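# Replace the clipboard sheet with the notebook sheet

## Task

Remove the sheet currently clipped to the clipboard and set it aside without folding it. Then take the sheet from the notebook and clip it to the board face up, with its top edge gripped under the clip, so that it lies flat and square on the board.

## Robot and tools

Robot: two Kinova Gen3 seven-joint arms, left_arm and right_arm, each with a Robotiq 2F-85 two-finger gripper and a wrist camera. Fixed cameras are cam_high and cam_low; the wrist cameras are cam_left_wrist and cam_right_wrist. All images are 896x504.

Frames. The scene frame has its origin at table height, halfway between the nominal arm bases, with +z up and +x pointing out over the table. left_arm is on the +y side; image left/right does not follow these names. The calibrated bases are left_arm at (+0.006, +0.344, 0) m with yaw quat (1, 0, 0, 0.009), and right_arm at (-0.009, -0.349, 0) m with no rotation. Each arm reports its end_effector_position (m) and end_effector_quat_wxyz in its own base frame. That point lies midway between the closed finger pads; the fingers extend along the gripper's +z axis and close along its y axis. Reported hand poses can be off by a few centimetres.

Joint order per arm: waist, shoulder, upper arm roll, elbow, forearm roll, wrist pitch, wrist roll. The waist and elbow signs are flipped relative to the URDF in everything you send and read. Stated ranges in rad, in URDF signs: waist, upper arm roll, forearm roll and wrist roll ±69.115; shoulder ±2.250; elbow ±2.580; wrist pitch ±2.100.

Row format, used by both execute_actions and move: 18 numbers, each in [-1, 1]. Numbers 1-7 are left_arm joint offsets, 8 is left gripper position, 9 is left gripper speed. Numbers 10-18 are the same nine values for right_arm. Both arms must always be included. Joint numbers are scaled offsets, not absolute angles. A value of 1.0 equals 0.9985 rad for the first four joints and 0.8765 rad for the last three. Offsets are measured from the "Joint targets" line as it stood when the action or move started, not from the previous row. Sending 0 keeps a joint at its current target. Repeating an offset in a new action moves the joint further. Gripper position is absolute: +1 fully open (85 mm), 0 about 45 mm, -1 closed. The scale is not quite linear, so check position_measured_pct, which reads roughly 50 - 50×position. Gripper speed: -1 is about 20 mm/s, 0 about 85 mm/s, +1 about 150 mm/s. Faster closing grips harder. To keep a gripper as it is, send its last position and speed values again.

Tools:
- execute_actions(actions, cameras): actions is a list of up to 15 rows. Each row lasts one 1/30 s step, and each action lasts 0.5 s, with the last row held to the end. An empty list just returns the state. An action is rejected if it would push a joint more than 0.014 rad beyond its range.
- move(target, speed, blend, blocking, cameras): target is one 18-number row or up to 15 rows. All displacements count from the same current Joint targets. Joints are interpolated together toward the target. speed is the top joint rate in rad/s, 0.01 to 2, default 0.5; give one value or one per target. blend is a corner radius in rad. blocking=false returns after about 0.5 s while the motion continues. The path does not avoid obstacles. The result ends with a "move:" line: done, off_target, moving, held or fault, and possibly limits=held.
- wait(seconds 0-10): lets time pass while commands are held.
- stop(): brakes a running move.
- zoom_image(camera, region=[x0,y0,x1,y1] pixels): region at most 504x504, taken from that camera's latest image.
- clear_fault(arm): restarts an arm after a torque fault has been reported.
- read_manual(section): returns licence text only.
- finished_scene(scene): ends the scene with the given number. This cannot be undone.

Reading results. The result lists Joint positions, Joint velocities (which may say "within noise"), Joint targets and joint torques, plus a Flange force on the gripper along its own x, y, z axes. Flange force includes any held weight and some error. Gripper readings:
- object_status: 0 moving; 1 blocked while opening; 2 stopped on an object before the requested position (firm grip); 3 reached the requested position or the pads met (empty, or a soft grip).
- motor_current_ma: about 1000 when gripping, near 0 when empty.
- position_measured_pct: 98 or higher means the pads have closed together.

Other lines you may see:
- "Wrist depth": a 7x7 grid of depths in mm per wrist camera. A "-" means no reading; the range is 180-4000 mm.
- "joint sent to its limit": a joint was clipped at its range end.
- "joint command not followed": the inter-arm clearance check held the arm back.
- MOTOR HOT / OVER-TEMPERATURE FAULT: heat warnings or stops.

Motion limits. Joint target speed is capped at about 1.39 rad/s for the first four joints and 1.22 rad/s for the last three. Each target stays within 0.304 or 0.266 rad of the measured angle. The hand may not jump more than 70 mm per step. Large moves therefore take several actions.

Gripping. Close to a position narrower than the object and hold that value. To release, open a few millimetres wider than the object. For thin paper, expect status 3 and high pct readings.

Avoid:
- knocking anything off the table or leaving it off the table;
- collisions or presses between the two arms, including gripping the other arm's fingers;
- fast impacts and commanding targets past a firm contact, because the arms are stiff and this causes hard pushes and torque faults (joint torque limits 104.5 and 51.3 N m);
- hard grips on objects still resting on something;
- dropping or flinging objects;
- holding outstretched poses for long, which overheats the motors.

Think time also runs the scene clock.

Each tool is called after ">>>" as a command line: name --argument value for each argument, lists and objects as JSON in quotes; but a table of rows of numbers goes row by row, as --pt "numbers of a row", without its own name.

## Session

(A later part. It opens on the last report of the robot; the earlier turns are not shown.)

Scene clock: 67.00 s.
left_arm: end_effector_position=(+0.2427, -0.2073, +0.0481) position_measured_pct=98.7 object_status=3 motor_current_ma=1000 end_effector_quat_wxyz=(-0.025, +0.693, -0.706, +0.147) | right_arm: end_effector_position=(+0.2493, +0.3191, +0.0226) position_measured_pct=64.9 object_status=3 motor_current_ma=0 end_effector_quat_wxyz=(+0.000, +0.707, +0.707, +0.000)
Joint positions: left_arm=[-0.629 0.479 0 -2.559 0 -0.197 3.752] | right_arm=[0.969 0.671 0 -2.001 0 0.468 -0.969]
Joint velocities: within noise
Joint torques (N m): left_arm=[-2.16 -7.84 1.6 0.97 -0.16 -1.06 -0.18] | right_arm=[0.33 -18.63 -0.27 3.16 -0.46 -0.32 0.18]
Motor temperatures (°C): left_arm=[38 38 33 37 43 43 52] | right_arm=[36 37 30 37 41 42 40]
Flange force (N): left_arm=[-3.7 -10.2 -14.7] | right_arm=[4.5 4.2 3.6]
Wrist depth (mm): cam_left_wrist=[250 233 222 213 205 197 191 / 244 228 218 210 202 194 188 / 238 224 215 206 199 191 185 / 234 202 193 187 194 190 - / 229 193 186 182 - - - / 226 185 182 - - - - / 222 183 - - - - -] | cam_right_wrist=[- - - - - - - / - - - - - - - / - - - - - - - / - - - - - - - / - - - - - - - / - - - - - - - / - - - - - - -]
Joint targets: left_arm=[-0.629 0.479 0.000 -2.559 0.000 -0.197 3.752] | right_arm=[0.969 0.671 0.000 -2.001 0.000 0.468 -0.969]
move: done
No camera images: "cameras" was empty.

>>> move --target '[0,0,0,0,0,0,0,-1,0,0,0.0011,0,-0.0003,0,-0.0016,0,-0.3,0]' --speed 0.02 --cameras '[]'

>>> move --target '[0,0,0,0,0,0,0,-1,0,0,0.0011,0,-0.0003,0,-0.0016,0,-0.3,0]' --speed 0.02 --cameras '[]'

Scene clock: 73.50 s.
left_arm: end_effector_position=(+0.2427, -0.2073, +0.0481) position_measured_pct=98.7 object_status=3 motor_current_ma=1000 end_effector_quat_wxyz=(-0.025, +0.693, -0.706, +0.147) | right_arm: end_effector_position=(+0.2492, +0.3191, +0.0222) position_measured_pct=64.9 object_status=3 motor_current_ma=0 end_effector_quat_wxyz=(+0.000, +0.707, +0.707, +0.001)
Joint positions: left_arm=[-0.629 0.479 0 -2.559 0 -0.197 3.752] | right_arm=[0.969 0.672 0 -2.001 0 0.467 -0.969]
Joint velocities: within noise
Joint torques (N m): left_arm=[-2.11 -7.76 1.52 1.03 -0.15 -1.06 -0.18] | right_arm=[0.24 -18.67 -0.24 3.14 -0.46 -0.26 0.15]
Motor temperatures (°C): left_arm=[38 38 33 37 43 43 52] | right_arm=[36 37 30 37 41 42 40]
Flange force (N): left_arm=[-3.7 -10.1 -15.1] | right_arm=[4.6 4.0 3.9]
Wrist depth (mm): cam_left_wrist=[250 233 222 213 205 197 191 / 244 228 218 210 202 194 188 / 238 224 214 206 199 191 185 / 233 202 194 187 194 190 - / 229 193 186 181 - - - / 226 185 182 - - - - / 222 183 - - - - -] | cam_right_wrist=[- - - - - - - / - - - - - - - / - - - - - - - / - - - - - - - / - - - - - - - / - - - - - - - / - - - - - - -]
Joint targets: left_arm=[-0.629 0.479 0.000 -2.559 0.000 -0.197 3.752] | right_arm=[0.969 0.672 0.000 -2.001 0.000 0.467 -0.969]
move: done
No camera images: "cameras" was empty.

Scene clock: 74.20 s.
left_arm: end_effector_position=(+0.2427, -0.2073, +0.0481) position_measured_pct=98.7 object_status=3 motor_current_ma=1000 end_effector_quat_wxyz=(-0.025, +0.693, -0.706, +0.147) | right_arm: end_effector_position=(+0.2492, +0.3191, +0.0217) position_measured_pct=64.9 object_status=3 motor_current_ma=0 end_effector_quat_wxyz=(+0.000, +0.707, +0.707, +0.000)
Joint positions: left_arm=[-0.629 0.479 0 -2.559 0 -0.197 3.752] | right_arm=[0.969 0.673 0 -2.002 0 0.466 -0.969]
Joint velocities: within noise
Joint torques (N m): left_arm=[-2.21 -7.75 1.58 0.92 -0.15 -1.06 -0.17] | right_arm=[0.24 -18.63 -0.28 3.1 -0.46 -0.3 0.17]
Motor temperatures (°C): left_arm=[38 38 33 37 43 43 52] | right_arm=[36 37 30 37 41 42 40]
Flange force (N): left_arm=[-3.8 -10.6 -15.1] | right_arm=[4.7 4.1 3.7]
Wrist depth (mm): cam_left_wrist=[250 233 222 213 205 197 191 / 244 228 218 210 202 194 188 / 238 224 214 206 199 192 185 / 234 202 194 186 194 190 - / 229 193 186 181 - - - / 226 185 182 - - - - / 222 183 - - - - -] | cam_right_wrist=[- - - - - - - / - - - - - - - / - - - - - - - / - - - - - - - / - - - - - - - / - - - - - - - / - - - - - - -]
Joint targets: left_arm=[-0.629 0.479 0.000 -2.559 0.000 -0.197 3.752] | right_arm=[0.969 0.673 0.000 -2.002 0.000 0.466 -0.969]
move: done
No camera images: "cameras" was empty.

>>> move --target '[0,0,0,0,0,0,0,-1,0,0,0.0011,0,-0.0003,0,-0.0016,0,-0.3,0]' --speed 0.02 --cameras '[]'

>>> move --target '[0,0,0,0,0,0,0,-1,0,0,0.0011,0,-0.0003,0,-0.0016,0,-0.3,0]' --speed 0.02 --cameras '[]'

>>> move --target '[0,0,0,0,0,0,0,-1,0,0,0.0011,0,-0.0003,0,-0.0016,0,-0.3,0]' --speed 0.02 --cameras '["cam_right_wrist"]'

Scene clock: 78.43 s.
left_arm: end_effector_position=(+0.2427, -0.2073, +0.0481) position_measured_pct=98.7 object_status=3 motor_current_ma=1000 end_effector_quat_wxyz=(-0.025, +0.693, -0.706, +0.147) | right_arm: end_effector_position=(+0.2492, +0.3191, +0.0212) position_measured_pct=64.9 object_status=3 motor_current_ma=0 end_effector_quat_wxyz=(+0.000, +0.707, +0.707, +0.001)
Joint positions: left_arm=[-0.629 0.479 0 -2.559 0 -0.197 3.752] | right_arm=[0.969 0.674 0 -2.002 0 0.464 -0.969]
Joint velocities: within noise
Joint torques (N m): left_arm=[-2.25 -7.87 1.49 0.96 -0.13 -1 -0.17] | right_arm=[0.56 -12.32 -0.74 2.92 -0.51 -1.45 0.24]
Motor temperatures (°C): left_arm=[38 38 33 37 43 43 52] | right_arm=[36 37 30 37 41 42 40]
Flange force (N): left_arm=[-4.5 -10.4 -14.3] | right_arm=[0.9 1.9 -14.3]
Wrist depth (mm): cam_left_wrist=[250 233 222 213 206 197 191 / 244 228 218 210 202 194 188 / 239 223 214 206 199 191 185 / 233 202 194 187 193 190 - / 229 193 186 182 - - - / 226 185 182 - - - - / 222 184 - - - - -] | cam_right_wrist=[- - - - - - - / - - - - - - - / - - - - - - - / - - - - - - - / - - - - - - - / - - - - - - - / - - - - - - -]
Joint targets: left_arm=[-0.629 0.479 0.000 -2.559 0.000 -0.197 3.752] | right_arm=[0.969 0.674 0.000 -2.002 0.000 0.464 -0.969]
move: done
No camera images: "cameras" was empty.

Scene clock: 79.13 s.
left_arm: end_effector_position=(+0.2427, -0.2073, +0.0481) position_measured_pct=98.7 object_status=3 motor_current_ma=1000 end_effector_quat_wxyz=(-0.025, +0.693, -0.706, +0.147) | right_arm: end_effector_position=(+0.2492, +0.3191, +0.0207) position_measured_pct=64.9 object_status=3 motor_current_ma=0 end_effector_quat_wxyz=(+0.000, +0.707, +0.707, +0.001)
Joint positions: left_arm=[-0.629 0.479 0 -2.559 0 -0.197 3.752] | right_arm=[0.969 0.676 0 -2.002 0 0.463 -0.969]
Joint velocities: within noise
Joint torques (N m): left_arm=[-2.12 -7.72 1.55 1.05 -0.2 -1.03 -0.12] | right_arm=[0.65 -2.88 -0.96 3.06 -0.53 -3.65 0.21]
Motor temperatures (°C): left_arm=[38 38 33 37 43 43 52] | right_arm=[36 37 30 37 41 42 40]
Flange force (N): left_arm=[-3.7 -9.9 -15.1] | right_arm=[-4.5 -2.0 -42.4]
Wrist depth (mm): cam_left_wrist=[250 233 222 213 206 197 191 / 244 228 217 210 202 194 188 / 238 224 214 206 199 191 185 / 234 202 194 186 194 190 - / 229 193 186 182 - - - / 226 186 182 - - - - / 222 184 - - - - -] | cam_right_wrist=[- - - - - - - / - - - - - - - / - - - - - - - / - - - - - - - / - - - - - - - / - - - - - - - / - - - - - - -]
Joint targets: left_arm=[-0.629 0.479 0.000 -2.559 0.000 -0.197 3.752] | right_arm=[0.969 0.676 0.000 -2.002 0.000 0.463 -0.969]
move: done
No camera images: "cameras" was empty.

Scene clock: 79.83 s.
left_arm: end_effector_position=(+0.2427, -0.2073, +0.0481) position_measured_pct=98.7 object_status=3 motor_current_ma=1000 end_effector_quat_wxyz=(-0.025, +0.693, -0.706, +0.147) | right_arm: end_effector_position=(+0.2492, +0.3190, +0.0202) position_measured_pct=64.9 object_status=3 motor_current_ma=0 end_effector_quat_wxyz=(+0.000, +0.707, +0.707, +0.001)
Joint positions: left_arm=[-0.629 0.479 0 -2.559 0 -0.197 3.752] | right_arm=[0.969 0.677 0 -2.003 0 0.461 -0.969]
Joint velocities: within noise
Joint torques (N m): left_arm=[-2.15 -7.7 1.52 0.91 -0.08 -1.01 -0.14] | right_arm=[1.01 6.94 -1.44 3.62 -0.55 -6.12 0.29]
Motor temperatures (°C): left_arm=[38 38 33 37 43 43 52] | right_arm=[36 37 30 37 41 42 40]
Flange force (N): left_arm=[-3.9 -10.5 -15.1] | right_arm=[-11.2 -6.2 -71.9]
Wrist depth (mm): cam_left_wrist=[250 233 221 213 206 197 191 / 244 228 218 210 202 194 188 / 238 223 215 206 199 191 185 / 234 202 194 187 194 190 - / 228 193 186 182 - - - / 226 185 182 - - - - / 222 184 - - - - -] | cam_right_wrist=[- - - - - - - / - - - - - - - / - - - - - - - / - - - - - - - / - - - - - - - / - - - - - - - / - - - - - - -]
Joint targets: left_arm=[-0.629 0.479 0.000 -2.559 0.000 -0.197 3.752] | right_arm=[0.969 0.677 0.000 -2.002 0.000 0.461 -0.969]
move: done
Images, in order (width x height): cam_right_wrist 896x504.

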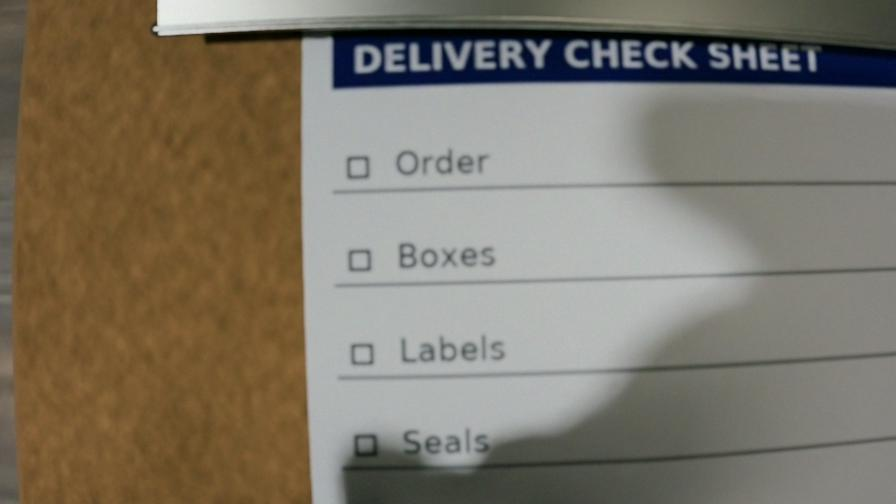

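>>> move --pt "0 0 0 0 0 0 0 -1 0 0 -0.0018 0 0.0004 0 0.0025 0 -0.3 0" --pt "0 0 0 0 0 0 0 -1 0 -0.0447 -0.0282 0 -0.0769 0 -0.0556 0.051 -0.3 0" --speed '[0.02,0.08]' --cameras '["cam_left_wrist","cam_right_wrist"]'

Scene clock: 91.23 s.
left_arm: end_effector_position=(+0.2427, -0.2073, +0.0481) position_measured_pct=98.7 object_status=3 motor_current_ma=1000 end_effector_quat_wxyz=(-0.025, +0.693, -0.706, +0.147) | right_arm: end_effector_position=(+0.2492, +0.2891, +0.0210) position_measured_pct=64.9 object_status=3 motor_current_ma=0 end_effector_quat_wxyz=(+0.000, +0.707, +0.707, +0.001)
Joint positions: left_arm=[-0.629 0.479 0 -2.559 0 -0.197 3.752] | right_arm=[0.925 0.649 0 -2.079 0 0.413 -0.925]
Joint velocities: within noise
Joint torques (N m): left_arm=[-2.22 -7.71 1.56 0.95 -0.2 -1.07 -0.16] | right_arm=[-1.78 -8.71 1.83 -3.33 0.03 1.65 0.1]
Motor temperatures (°C): left_arm=[38 38 33 37 43 43 52] | right_arm=[36 37 30 37 41 42 40]
Flange force (N): left_arm=[-3.8 -10.5 -15.3] | right_arm=[11.6 3.7 -15.5]
Wrist depth (mm): cam_left_wrist=[250 232 221 213 205 196 191 / 244 228 217 209 201 194 188 / 238 224 214 206 199 191 185 / 233 202 194 186 194 190 - / 229 193 186 182 - - - / 226 185 182 - - - - / 222 183 - - - - -] | cam_right_wrist=[- - - - - - - / - - - - - - - / - - - - - - - / - - - - - - - / - - - - - - - / - - - - - - - / - - - - - - -]
Joint targets: left_arm=[-0.629 0.479 0.000 -2.559 0.000 -0.197 3.752] | right_arm=[0.925 0.649 0.000 -2.079 0.000 0.413 -0.925]
move: done
Images, in order (width x height): cam_left_wrist 896x504, cam_right_wrist 896x504.

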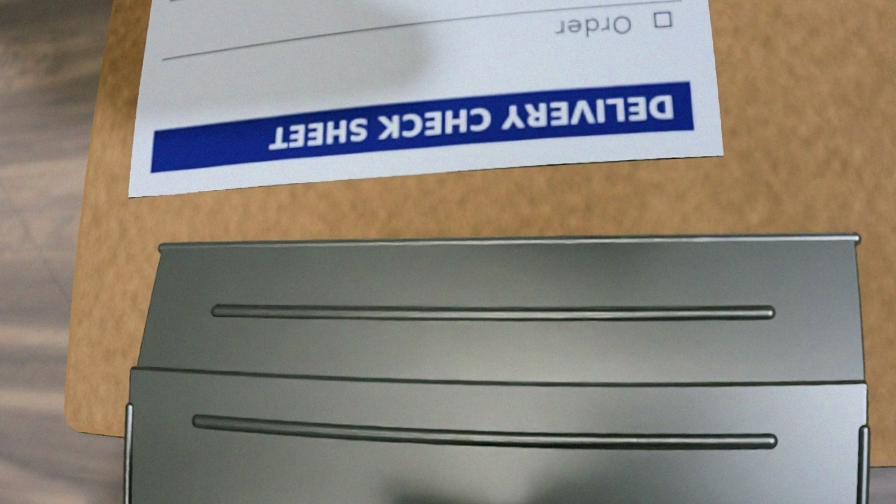

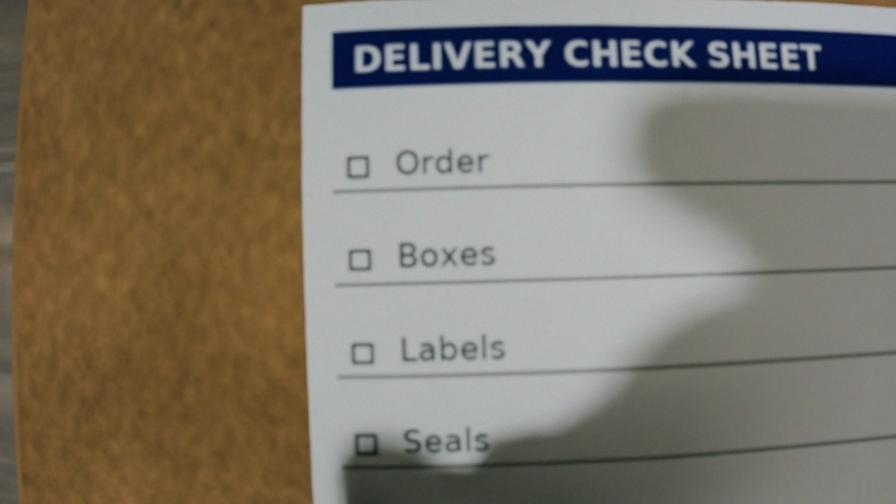

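>>> move --pt "0 0 0 0 0 0 0 -1 0 -0.093 0.0451 0 0.1297 0 0.0963 0.1059 -0.3 0" --pt "0 0 0 0 0 0 0 -1 0 -0.1859 0.0927 0 0.2588 0 0.1893 0.2118 -0.3 0" --speed 0.13

>>> zoom_image --camera "cam_high" --region '[380, 140, 620, 300]'

Scene clock: 95.77 s.
left_arm: end_effector_position=(+0.2427, -0.2073, +0.0481) position_measured_pct=98.7 object_status=3 motor_current_ma=1000 end_effector_quat_wxyz=(-0.025, +0.693, -0.706, +0.147) | right_arm: end_effector_position=(+0.3542, +0.2891, +0.0209) position_measured_pct=64.9 object_status=3 motor_current_ma=0 end_effector_quat_wxyz=(+0.000, +0.707, +0.707, +0.000)
Joint positions: left_arm=[-0.629 0.479 0 -2.559 0 -0.197 3.752] | right_arm=[0.739 0.741 0 -1.821 0 0.579 -0.739]
Joint velocities: within noise
Joint torques (N m): left_arm=[-2.16 -7.76 1.54 0.93 -0.14 -1.06 -0.12] | right_arm=[-4.52 -6.85 4.95 2.53 1.41 -2.54 0.13]
Motor temperatures (°C): left_arm=[38 38 33 37 43 43 52] | right_arm=[36 37 30 37 41 42 40]
Flange force (N): left_arm=[-3.8 -10.5 -15.0] | right_arm=[6.5 -8.0 -30.9]
Wrist depth (mm): cam_left_wrist=[246 232 222 213 206 197 191 / 240 228 218 210 202 195 188 / 235 223 215 206 199 192 185 / 234 202 194 186 194 190 - / 228 193 186 182 - - - / 226 185 182 - - - - / 222 183 - - - - -] | cam_right_wrist=[- - - - - - - / - - - - - - - / - - - - - - - / - - - - - - - / - - - - - - - / - - - - - - - / - - - - - - -]
Joint targets: left_arm=[-0.629 0.479 0.000 -2.559 0.000 -0.197 3.752] | right_arm=[0.739 0.741 0.000 -1.821 0.000 0.579 -0.739]
move: done

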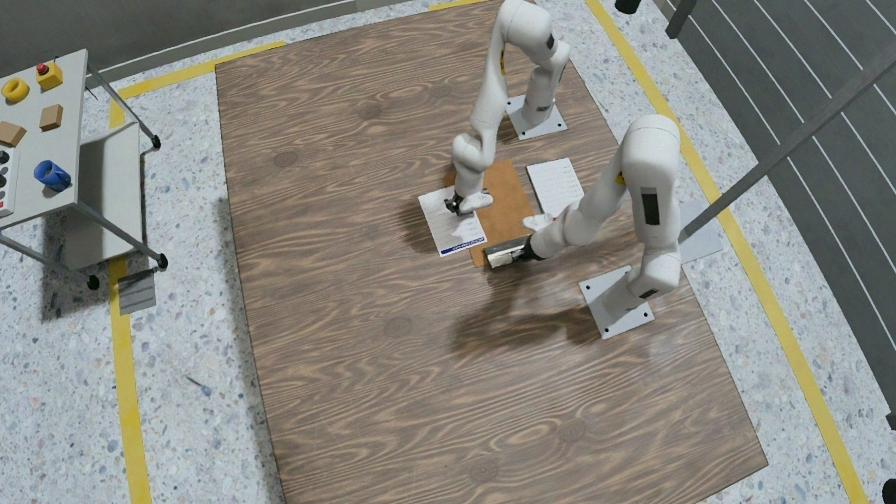

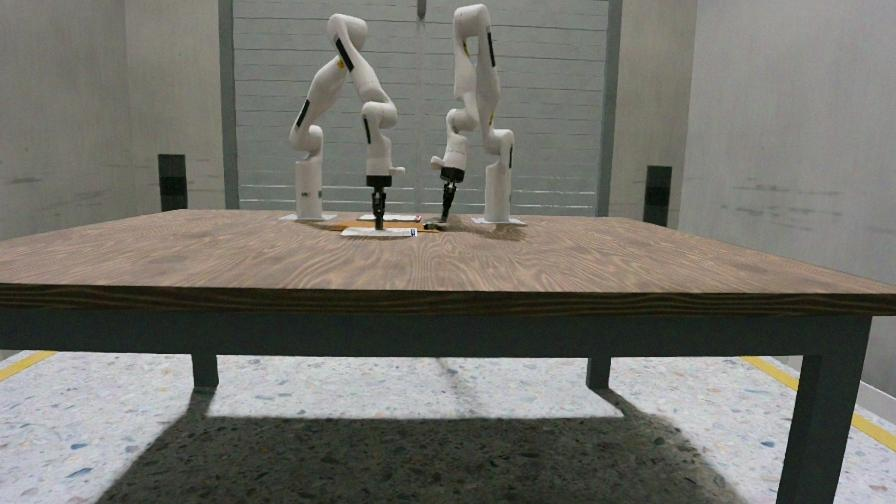

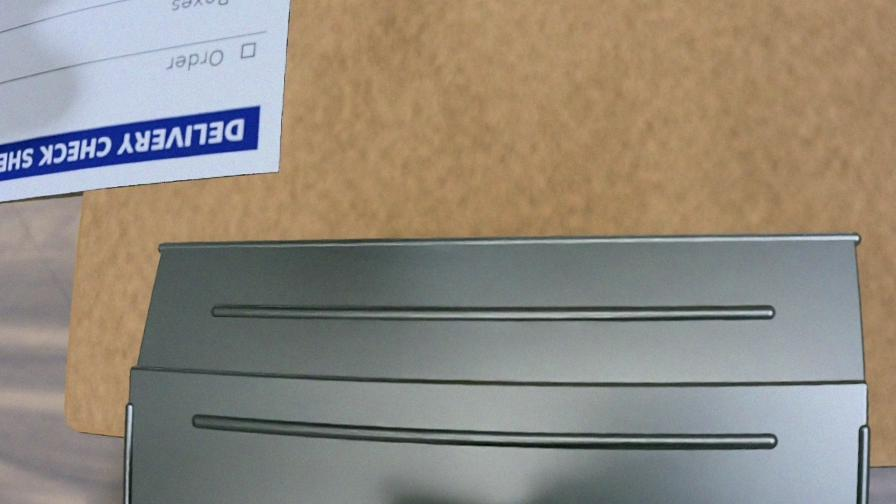

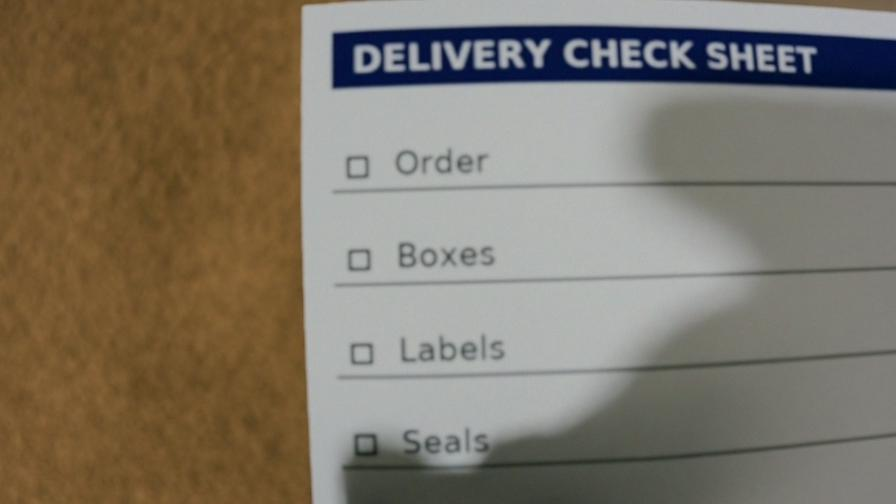

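Scaled by 2.100 from the camera's 896x504 image, which has a finer 1280x720 frame.

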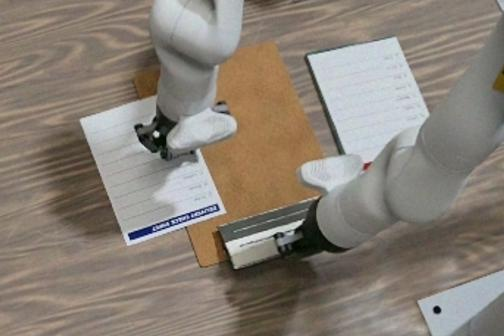

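>>> move --pt "0 0 0 0 0 0 0 -1 0 0 -0.0246 0 0.0046 0 0.0331 0 -0.3 0" --pt "0 0 0 0 0 0 0 -1 0 -0.1036 0.0712 0 0.2462 0 0.1994 0.118 -0.3 0" --pt "0 0 0 0 0 0 0 -1 0 -0.1036 0.0967 0 0.2404 0 0.1637 0.118 -0.3 0" --speed '[0.1,0.2,0.06]' --cameras '["cam_right_wrist","cam_high"]'

>>> move --target '[0,0,0,0,0,0,0,-1,0,0,0.0018,0,-0.0004,0,-0.0025,0,-0.3,0]' --speed 0.02 --cameras '[]'

Scene clock: 107.53 s.
left_arm: end_effector_position=(+0.2427, -0.2073, +0.0481) position_measured_pct=98.7 object_status=3 motor_current_ma=1000 end_effector_quat_wxyz=(-0.025, +0.693, -0.706, +0.147) | right_arm: end_effector_position=(+0.4341, +0.2892, +0.0194) position_measured_pct=64.9 object_status=3 motor_current_ma=0 end_effector_quat_wxyz=(+0.000, +0.707, +0.707, +0.000)
Joint positions: left_arm=[-0.629 0.479 0 -2.559 0 -0.197 3.752] | right_arm=[0.636 0.838 0 -1.581 0 0.722 -0.635]
Joint velocities: within noise
Joint torques (N m): left_arm=[-2.14 -7.78 1.58 0.93 -0.2 -1.06 -0.16] | right_arm=[0.24 -22.94 -0.19 4.99 -0.43 -0.29 0.17]
Motor temperatures (°C): left_arm=[38 38 33 37 43 43 52] | right_arm=[36 37 30 37 41 42 40]
Flange force (N): left_arm=[-3.5 -10.2 -14.9] | right_arm=[4.1 6.4 2.8]
Wrist depth (mm): cam_left_wrist=[248 232 222 213 205 197 191 / 240 228 218 210 202 195 188 / 235 223 215 207 199 192 185 / 233 202 194 186 194 191 - / 229 193 186 182 - - - / 227 185 182 - - - - / 222 183 - - - - -] | cam_right_wrist=[- - - - - - - / - - - - - - - / - - - - - - - / - - - - - - - / - - - - - - - / - - - - - - - / - - - - - - -]
Joint targets: left_arm=[-0.629 0.479 0.000 -2.559 0.000 -0.197 3.752] | right_arm=[0.636 0.838 0.000 -1.581 0.000 0.722 -0.635]
move: done
Images, in order (width x height): cam_high 896x504, cam_right_wrist 896x504.

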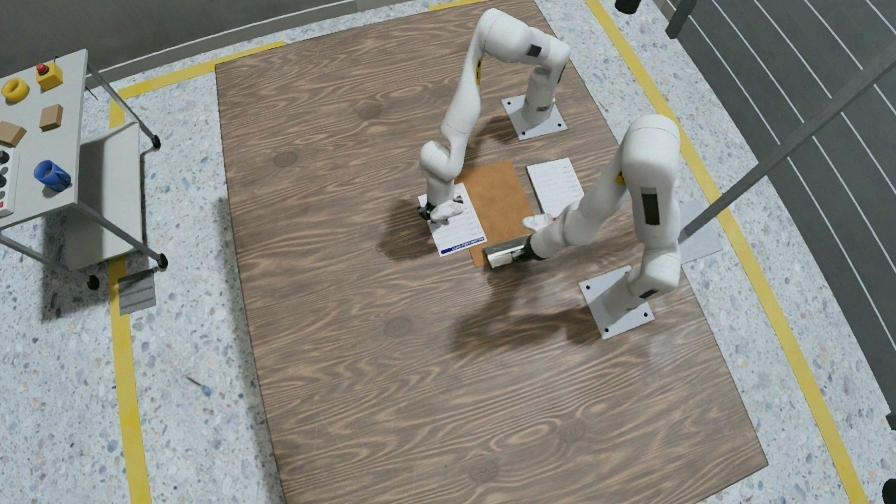

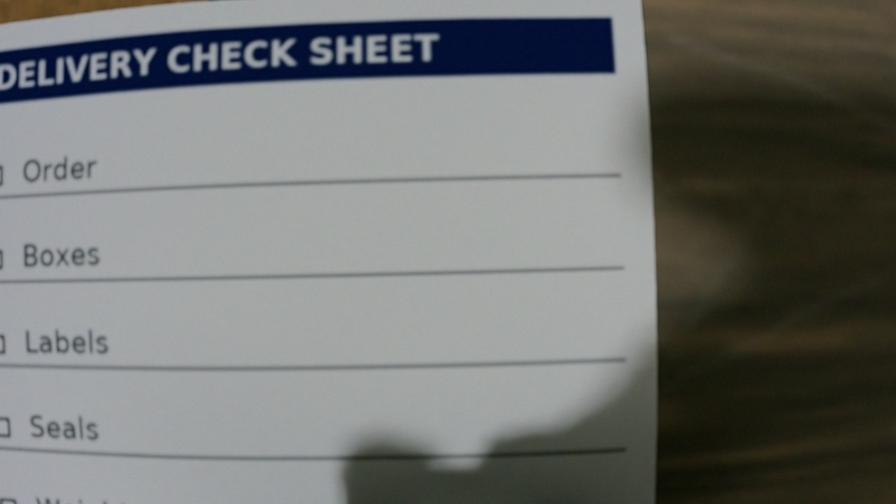

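Scene clock: 108.23 s.
left_arm: end_effector_position=(+0.2427, -0.2073, +0.0481) position_measured_pct=98.7 object_status=3 motor_current_ma=1000 end_effector_quat_wxyz=(-0.025, +0.693, -0.706, +0.147) | right_arm: end_effector_position=(+0.4341, +0.2892, +0.0184) position_measured_pct=64.9 object_status=3 motor_current_ma=0 end_effector_quat_wxyz=(+0.000, +0.707, +0.707, +0.001)
Joint positions: left_arm=[-0.629 0.479 0 -2.559 0 -0.197 3.752] | right_arm=[0.636 0.839 0 -1.581 0 0.72 -0.635]
Joint velocities: within noise
Joint torques (N m): left_arm=[-2.23 -7.66 1.59 0.96 -0.18 -1.04 -0.13] | right_arm=[0.65 -18.53 -0.68 4.72 -0.61 -1.24 0.21]
Motor temperatures (°C): left_arm=[38 38 33 37 43 43 52] | right_arm=[36 37 30 37 41 42 40]
Flange force (N): left_arm=[-4.0 -10.5 -15.4] | right_arm=[1.4 3.8 -7.2]
Wrist depth (mm): cam_left_wrist=[248 232 222 213 206 197 191 / 240 227 218 210 203 195 188 / 235 224 215 206 199 192 185 / 234 202 194 186 194 190 - / 228 193 185 182 - - - / 227 186 182 - - - - / 222 183 - - - - -] | cam_right_wrist=[- - - - - - - / - - - - - - - / - - - - - - - / - - - - - - - / - - - - - - - / - - - - - - - / - - - - - - -]
Joint targets: left_arm=[-0.629 0.479 0.000 -2.559 0.000 -0.197 3.752] | right_arm=[0.636 0.839 0.000 -1.581 0.000 0.720 -0.635]
move: done
No camera images: "cameras" was empty.

>>> move --pt "0 0 0 0 0 0 0 -1 0 0 0.0009 0 -0.0002 0 -0.0014 0 -0.3 0" --pt "0 0 0 0 0 0 0 -1 0 -0.0449 0.0681 0 0.1658 0 0.1115 0.0512 -0.3 0" --pt "0 0 0 0 0 0 0 -1 0 -0.0899 0.1366 0 0.3318 0 0.2223 0.1024 -0.3 0" --speed '[0.02,0.15,0.15]' --cameras '["cam_right_wrist","cam_high"]'

Scene clock: 117.07 s.
left_arm: end_effector_position=(+0.2427, -0.2073, +0.0481) position_measured_pct=98.7 object_status=3 motor_current_ma=1000 end_effector_quat_wxyz=(-0.025, +0.693, -0.706, +0.147) | right_arm: end_effector_position=(+0.5241, +0.2891, +0.0178) position_measured_pct=64.9 object_status=3 motor_current_ma=0 end_effector_quat_wxyz=(+0.000, +0.707, +0.707, +0.000)
Joint positions: left_arm=[-0.629 0.479 0 -2.559 0 -0.197 3.752] | right_arm=[0.546 0.976 0 -1.25 0 0.915 -0.546]
Joint velocities: within noise
Joint torques (N m): left_arm=[-2.16 -7.77 1.47 0.95 -0.18 -1.06 -0.14] | right_arm=[-4.49 -10.19 3.92 3.66 1.53 -3.3 0.16]
Motor temperatures (°C): left_arm=[38 38 33 37 43 43 52] | right_arm=[36 37 30 37 41 42 40]
Flange force (N): left_arm=[-3.8 -10.4 -15.0] | right_arm=[6.0 -5.2 -28.1]
Wrist depth (mm): cam_left_wrist=[250 233 222 213 206 197 191 / 244 228 218 210 202 195 188 / 238 223 214 206 199 192 185 / 233 202 194 186 194 190 - / 229 193 186 181 - - - / 227 185 182 - - - - / 221 183 - - - - -] | cam_right_wrist=[- - - - - - - / - - - - - - - / - - - - - - - / - - - - - - - / - - - - - - - / - - - - - - - / - - - - - - -]
Joint targets: left_arm=[-0.629 0.479 0.000 -2.559 0.000 -0.197 3.752] | right_arm=[0.546 0.976 0.000 -1.250 0.000 0.915 -0.546]
move: done
Images, in order (width x height): cam_high 896x504, cam_right_wrist 896x504.

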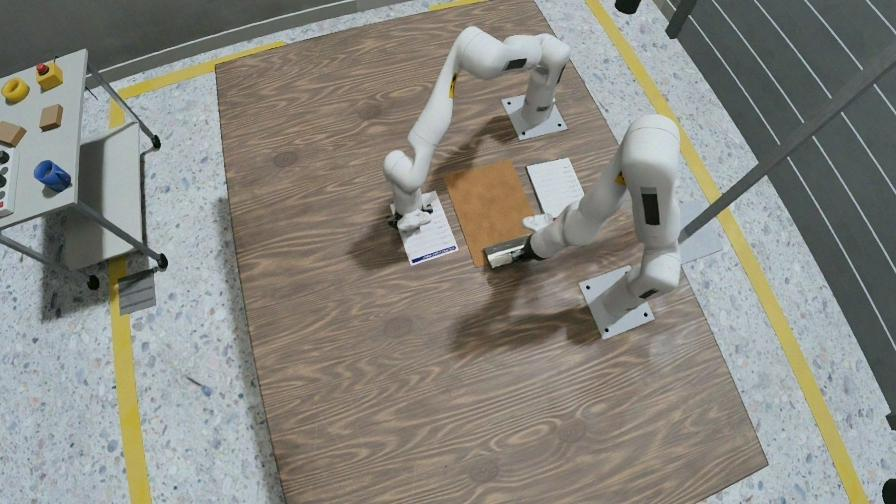

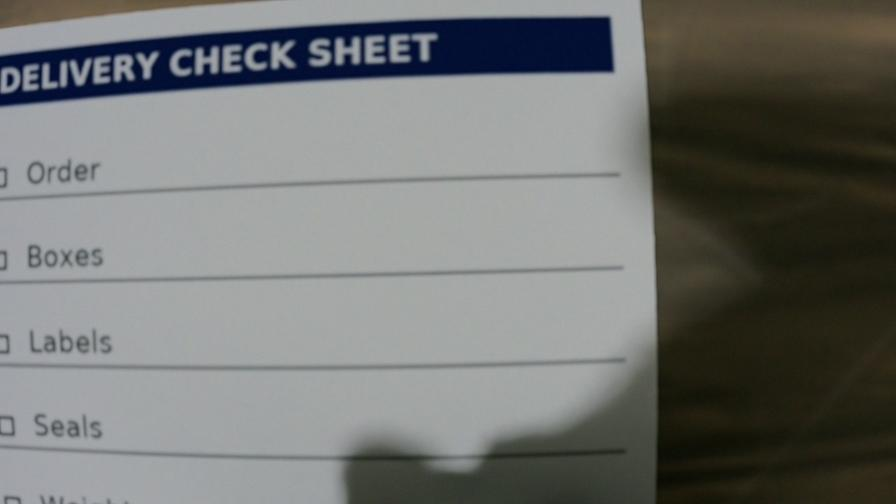

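>>> move --pt "0 0 0 0 0 0 0 -1 0 0 -0.0578 0 0.0207 0 0.0895 0 -0.3 0" --pt "0 0 0 0 0 0 0 -1 0 0.3545 -0.615 0 -0.9176 0 -0.344 0.2282 -0.3 0" --speed '[0.15,0.8]' --cameras '["cam_right_wrist","cam_high"]'

>>> move --target '[0,0,0,0,0,0,0,-1,0,0.7508,0.1085,0,-0.1399,0,-0.283,0.3047,0,0]' --speed 0.7 --cameras '["cam_right_wrist","cam_high"]'

>>> zoom_image --camera "cam_high" --region '[420, 110, 620, 270]'

Scene clock: 136.57 s.
left_arm: end_effector_position=(+0.2427, -0.2073, +0.0481) position_measured_pct=98.7 object_status=3 motor_current_ma=1000 end_effector_quat_wxyz=(-0.025, +0.693, -0.706, +0.147) | right_arm: end_effector_position=(+0.2248, +0.2430, +0.1100) position_measured_pct=64.9 object_status=3 motor_current_ma=0 end_effector_quat_wxyz=(+0.000, +0.487, +0.874, +0.000)
Joint positions: left_arm=[-0.629 0.479 0 -2.559 0 -0.197 3.752] | right_arm=[0.9 0.362 0 -2.166 0 0.613 -0.346]
Joint velocities: within noise
Joint torques (N m): left_arm=[-2.16 -7.8 1.57 0.92 -0.19 -1.05 -0.16] | right_arm=[0.22 -14.26 -0.35 4.35 -0.44 -0.26 0.17]
Motor temperatures (°C): left_arm=[38 38 33 37 43 43 52] | right_arm=[36 37 30 37 41 42 40]
Flange force (N): left_arm=[-3.6 -10.3 -14.8] | right_arm=[1.5 5.9 2.8]
Wrist depth (mm): cam_left_wrist=[250 232 222 213 205 197 191 / 244 228 218 210 202 194 188 / 238 224 215 207 199 192 185 / 233 202 194 187 194 190 - / 229 193 186 182 - - - / 226 186 182 - - - - / 222 183 - - - - -] | cam_right_wrist=[255 254 253 257 256 254 254 / 254 253 260 256 255 254 253 / 254 253 260 256 255 254 253 / 253 260 256 255 254 253 252 / 252 260 256 255 254 252 252 / 260 259 255 254 253 252 251 / 260 255 255 253 253 252 250]
Joint targets: left_arm=[-0.629 0.479 0.000 -2.559 0.000 -0.197 3.752] | right_arm=[0.900 0.362 0.000 -2.166 0.000 0.613 -0.346]
move: done
Images, in order (width x height): cam_high 896x504, cam_right_wrist 896x504.

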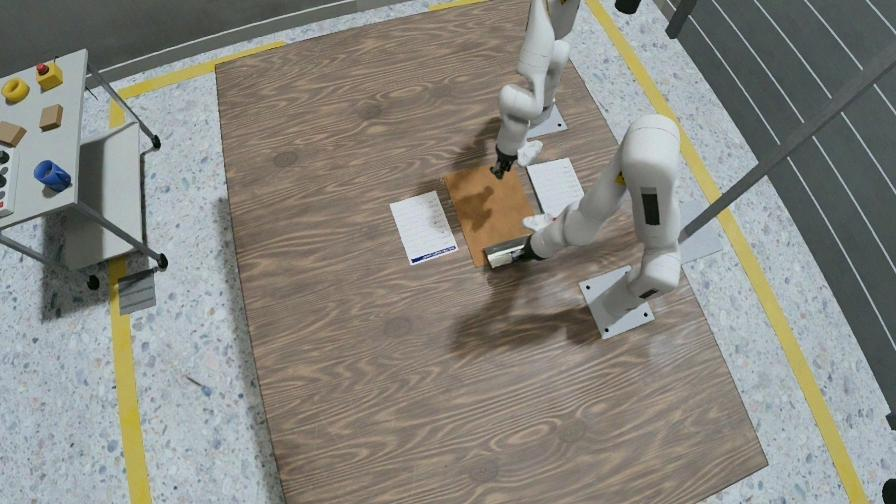

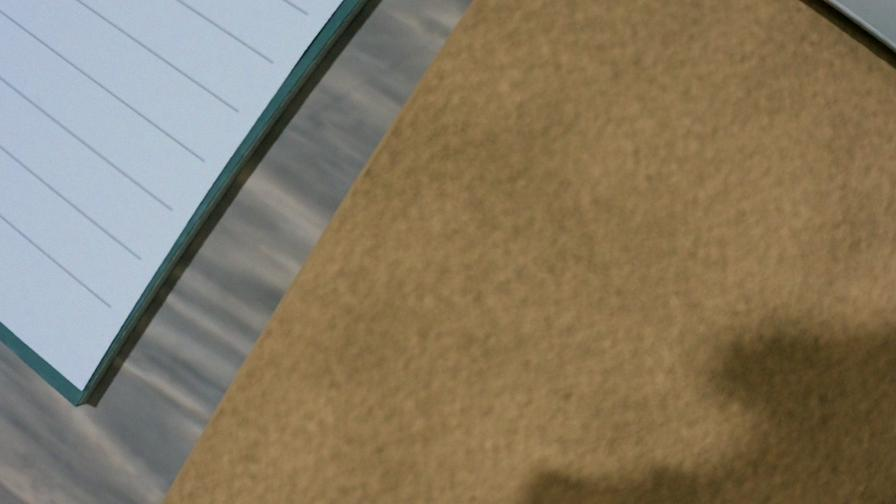

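Scene clock: 138.10 s.
left_arm: end_effector_position=(+0.2427, -0.2073, +0.0481) position_measured_pct=98.7 object_status=3 motor_current_ma=1000 end_effector_quat_wxyz=(-0.025, +0.693, -0.706, +0.147) | right_arm: end_effector_position=(+0.0010, +0.3042, +0.0551) position_measured_pct=49.8 object_status=3 motor_current_ma=0 end_effector_quat_wxyz=(+0.000, +0.000, +1.000, +0.000)
Joint positions: left_arm=[-0.629 0.479 0 -2.559 0 -0.197 3.752] | right_arm=[1.649 0.47 0 -2.306 0 0.365 -0.079]
Joint velocities: within noise
Joint torques (N m): left_arm=[-2.1 -7.73 1.51 0.94 -0.17 -1.05 -0.16] | right_arm=[0.27 -14.32 -0.3 2.28 -0.44 -0.27 0.16]
Motor temperatures (°C): left_arm=[38 38 33 37 43 43 52] | right_arm=[36 37 30 37 41 42 40]
Flange force (N): left_arm=[-3.5 -10.2 -15.1] | right_arm=[-0.6 5.7 4.2]
Wrist depth (mm): cam_left_wrist=[250 233 222 213 205 197 191 / 244 229 218 210 202 195 188 / 238 224 214 206 199 192 185 / 234 202 194 186 194 190 - / 229 193 186 181 - - - / 226 185 182 - - - - / 222 183 - - - - -] | cam_right_wrist=[208 207 206 205 204 203 203 / 207 206 205 204 204 203 202 / 207 206 205 204 203 203 202 / 206 205 204 204 203 202 201 / 206 205 204 203 203 202 201 / 197 196 195 194 194 201 192 / 196 196 195 194 193 192 192]
Joint targets: left_arm=[-0.629 0.479 0.000 -2.559 0.000 -0.197 3.752] | right_arm=[1.650 0.470 0.000 -2.306 0.000 0.365 -0.079]
move: done
Images, in order (width x height): cam_high 896x504, cam_right_wrist 896x504.

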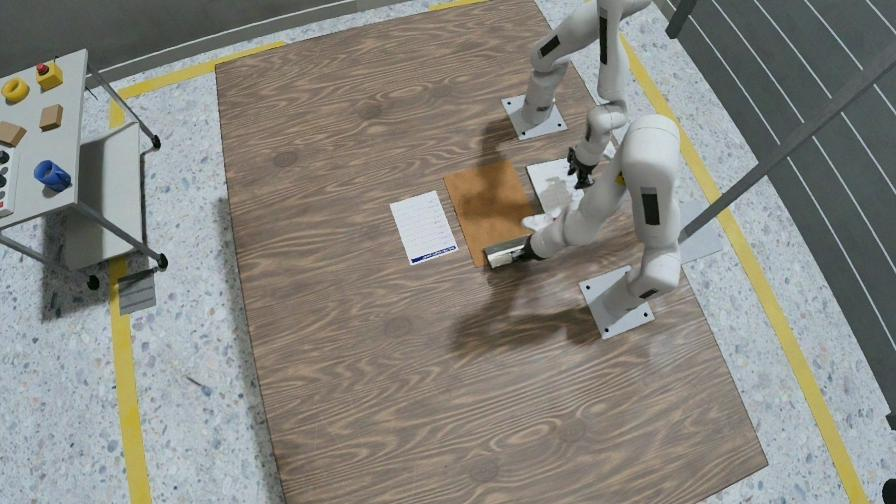

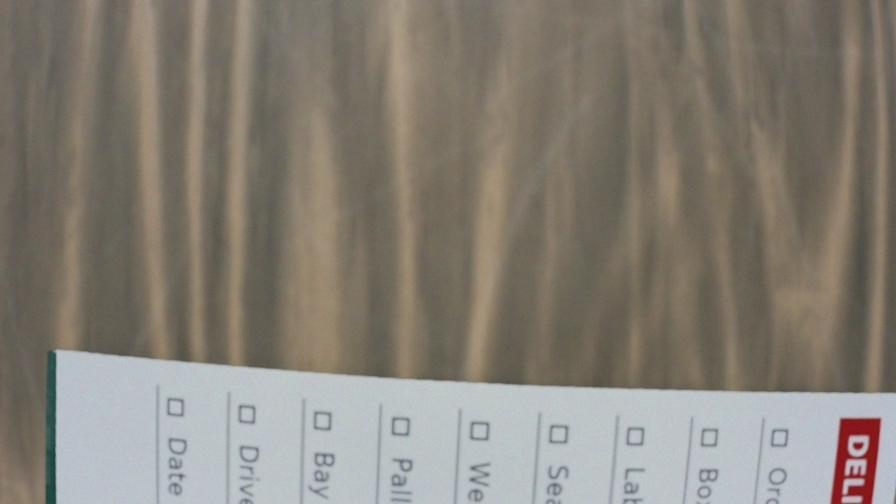

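Scaled by 2.520 from the camera's 896x504 image, which has a finer 1280x720 frame.

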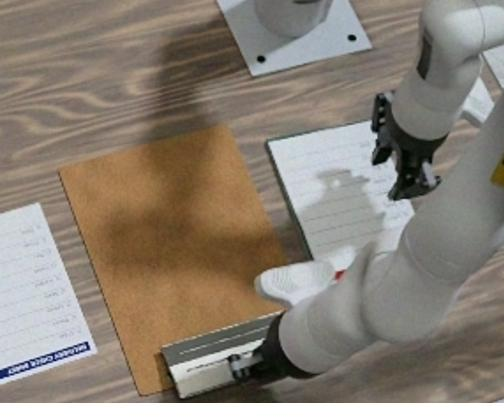

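>>> move --target '[0,0,0,0,0,0,0,-1,0,0,0.0893,0,-0.02,0,-0.1248,0,0,0]' --speed 0.1 --cameras '["cam_high"]'

>>> zoom_image --camera "cam_high" --region '[500, 130, 640, 240]'

>>> move --target '[0,0,0,0,0,0,0,-1,0,0,0.0033,0,-0.0006,0,-0.0045,0,0,0]' --speed 0.02 --cameras '[]'

>>> move --target '[0,0,0,0,0,0,0,-1,0,0,0.0017,0,-0.0003,0,-0.0023,0,0,0]' --speed 0.02 --cameras '[]'

Scene clock: 147.23 s.
left_arm: end_effector_position=(+0.2427, -0.2073, +0.0481) position_measured_pct=98.7 object_status=3 motor_current_ma=1000 end_effector_quat_wxyz=(-0.025, +0.693, -0.706, +0.147) | right_arm: end_effector_position=(+0.0010, +0.3042, +0.0261) position_measured_pct=49.8 object_status=3 motor_current_ma=0 end_effector_quat_wxyz=(+0.000, +0.000, +1.000, +0.000)
Joint positions: left_arm=[-0.629 0.479 0 -2.559 0 -0.197 3.752] | right_arm=[1.65 0.559 0 -2.326 0 0.256 -0.079]
Joint velocities: within noise
Joint torques (N m): left_arm=[-2.15 -7.79 1.5 0.95 -0.19 -1.07 -0.2] | right_arm=[0.33 -14.98 -0.21 1.32 -0.44 -0.24 0.18]
Motor temperatures (°C): left_arm=[38 39 33 37 43 43 52] | right_arm=[36 37 30 37 41 42 40]
Flange force (N): left_arm=[-3.6 -10.3 -14.9] | right_arm=[-1.0 5.3 5.0]
Wrist depth (mm): cam_left_wrist=[250 233 222 213 206 197 191 / 244 228 218 210 202 195 188 / 238 224 214 206 199 192 185 / 234 202 194 187 194 190 - / 229 193 186 182 - - - / 226 185 182 - - - - / 222 183 - - - - -] | cam_right_wrist=[- - - - - - - / - - - - - - - / - - - - - - - / - - - - - - - / - - - - - - - / - - - - - - - / - - - - - - -]
Joint targets: left_arm=[-0.629 0.479 0.000 -2.559 0.000 -0.197 3.752] | right_arm=[1.650 0.559 0.000 -2.326 0.000 0.256 -0.079]
move: done
Images, in order (width x height): cam_high 896x504.

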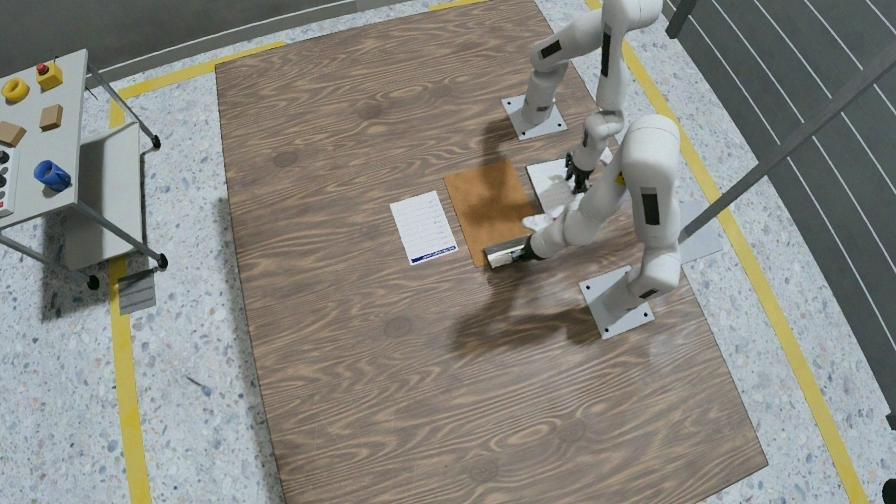

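Scaled by 3.600 from the camera's 896x504 image, which has a finer 1280x720 frame.

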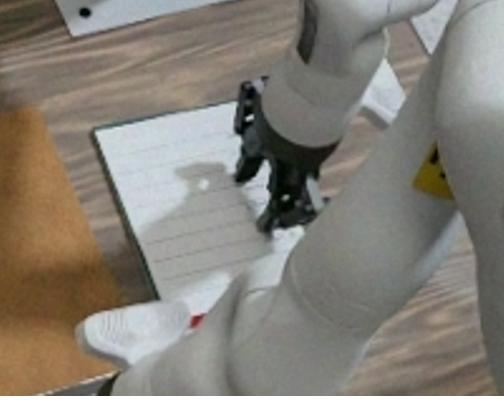

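Scene clock: 147.93 s.
left_arm: end_effector_position=(+0.2427, -0.2073, +0.0481) position_measured_pct=98.7 object_status=3 motor_current_ma=1000 end_effector_quat_wxyz=(-0.025, +0.693, -0.706, +0.147) | right_arm: end_effector_position=(+0.0010, +0.3042, +0.0251) position_measured_pct=49.8 object_status=3 motor_current_ma=0 end_effector_quat_wxyz=(+0.000, +0.000, +1.000, +0.000)
Joint positions: left_arm=[-0.629 0.479 0 -2.559 0 -0.197 3.752] | right_arm=[1.65 0.563 0 -2.326 0 0.252 -0.079]
Joint velocities: within noise
Joint torques (N m): left_arm=[-2.1 -7.77 1.49 1.01 -0.16 -1.04 -0.22] | right_arm=[0.27 -14.95 -0.32 1.3 -0.44 -0.26 0.16]
Motor temperatures (°C): left_arm=[38 39 33 37 43 43 52] | right_arm=[36 37 30 37 41 42 40]
Flange force (N): left_arm=[-3.6 -10.0 -14.9] | right_arm=[-0.8 5.2 4.8]
Wrist depth (mm): cam_left_wrist=[249 233 222 213 206 197 191 / 244 228 218 210 203 195 188 / 238 224 214 206 200 192 185 / 233 202 194 187 194 190 - / 228 193 186 181 - - - / 226 185 182 - - - - / 221 183 - - - - -] | cam_right_wrist=[- - - - - - - / - - - - - - - / - - - - - - - / - - - - - - - / - - - - - - - / - - - - - - - / - - - - - - -]
Joint targets: left_arm=[-0.629 0.479 0.000 -2.559 0.000 -0.197 3.752] | right_arm=[1.650 0.563 0.000 -2.326 0.000 0.252 -0.079]
move: done
No camera images: "cameras" was empty.

Scene clock: 148.63 s.
left_arm: end_effector_position=(+0.2427, -0.2073, +0.0481) position_measured_pct=98.7 object_status=3 motor_current_ma=1000 end_effector_quat_wxyz=(-0.025, +0.693, -0.706, +0.147) | right_arm: end_effector_position=(+0.0010, +0.3042, +0.0245) position_measured_pct=49.8 object_status=3 motor_current_ma=0 end_effector_quat_wxyz=(+0.000, +0.000, +1.000, +0.000)
Joint positions: left_arm=[-0.629 0.479 0 -2.559 0 -0.197 3.752] | right_arm=[1.65 0.564 0 -2.327 0 0.25 -0.079]
Joint velocities: within noise
Joint torques (N m): left_arm=[-2.17 -7.75 1.61 0.96 -0.16 -1.05 -0.16] | right_arm=[0.27 -13.64 -0.35 1.24 -0.43 -0.36 0.19]
Motor temperatures (°C): left_arm=[38 39 33 37 43 43 52] | right_arm=[36 37 30 37 41 42 40]
Flange force (N): left_arm=[-3.7 -10.3 -15.1] | right_arm=[-0.7 4.5 0.3]
Wrist depth (mm): cam_left_wrist=[250 233 222 213 206 197 191 / 244 228 218 210 203 195 188 / 239 224 215 206 199 192 185 / 234 202 194 187 194 190 - / 229 193 185 181 - - - / 227 185 182 - - - - / 222 183 - - - - -] | cam_right_wrist=[- - - - - - - / - - - - - - - / - - - - - - - / - - - - - - - / - - - - - - - / - - - - - - - / - - - - - - -]
Joint targets: left_arm=[-0.629 0.479 0.000 -2.559 0.000 -0.197 3.752] | right_arm=[1.650 0.564 0.000 -2.327 0.000 0.250 -0.079]
move: done
No camera images: "cameras" was empty.


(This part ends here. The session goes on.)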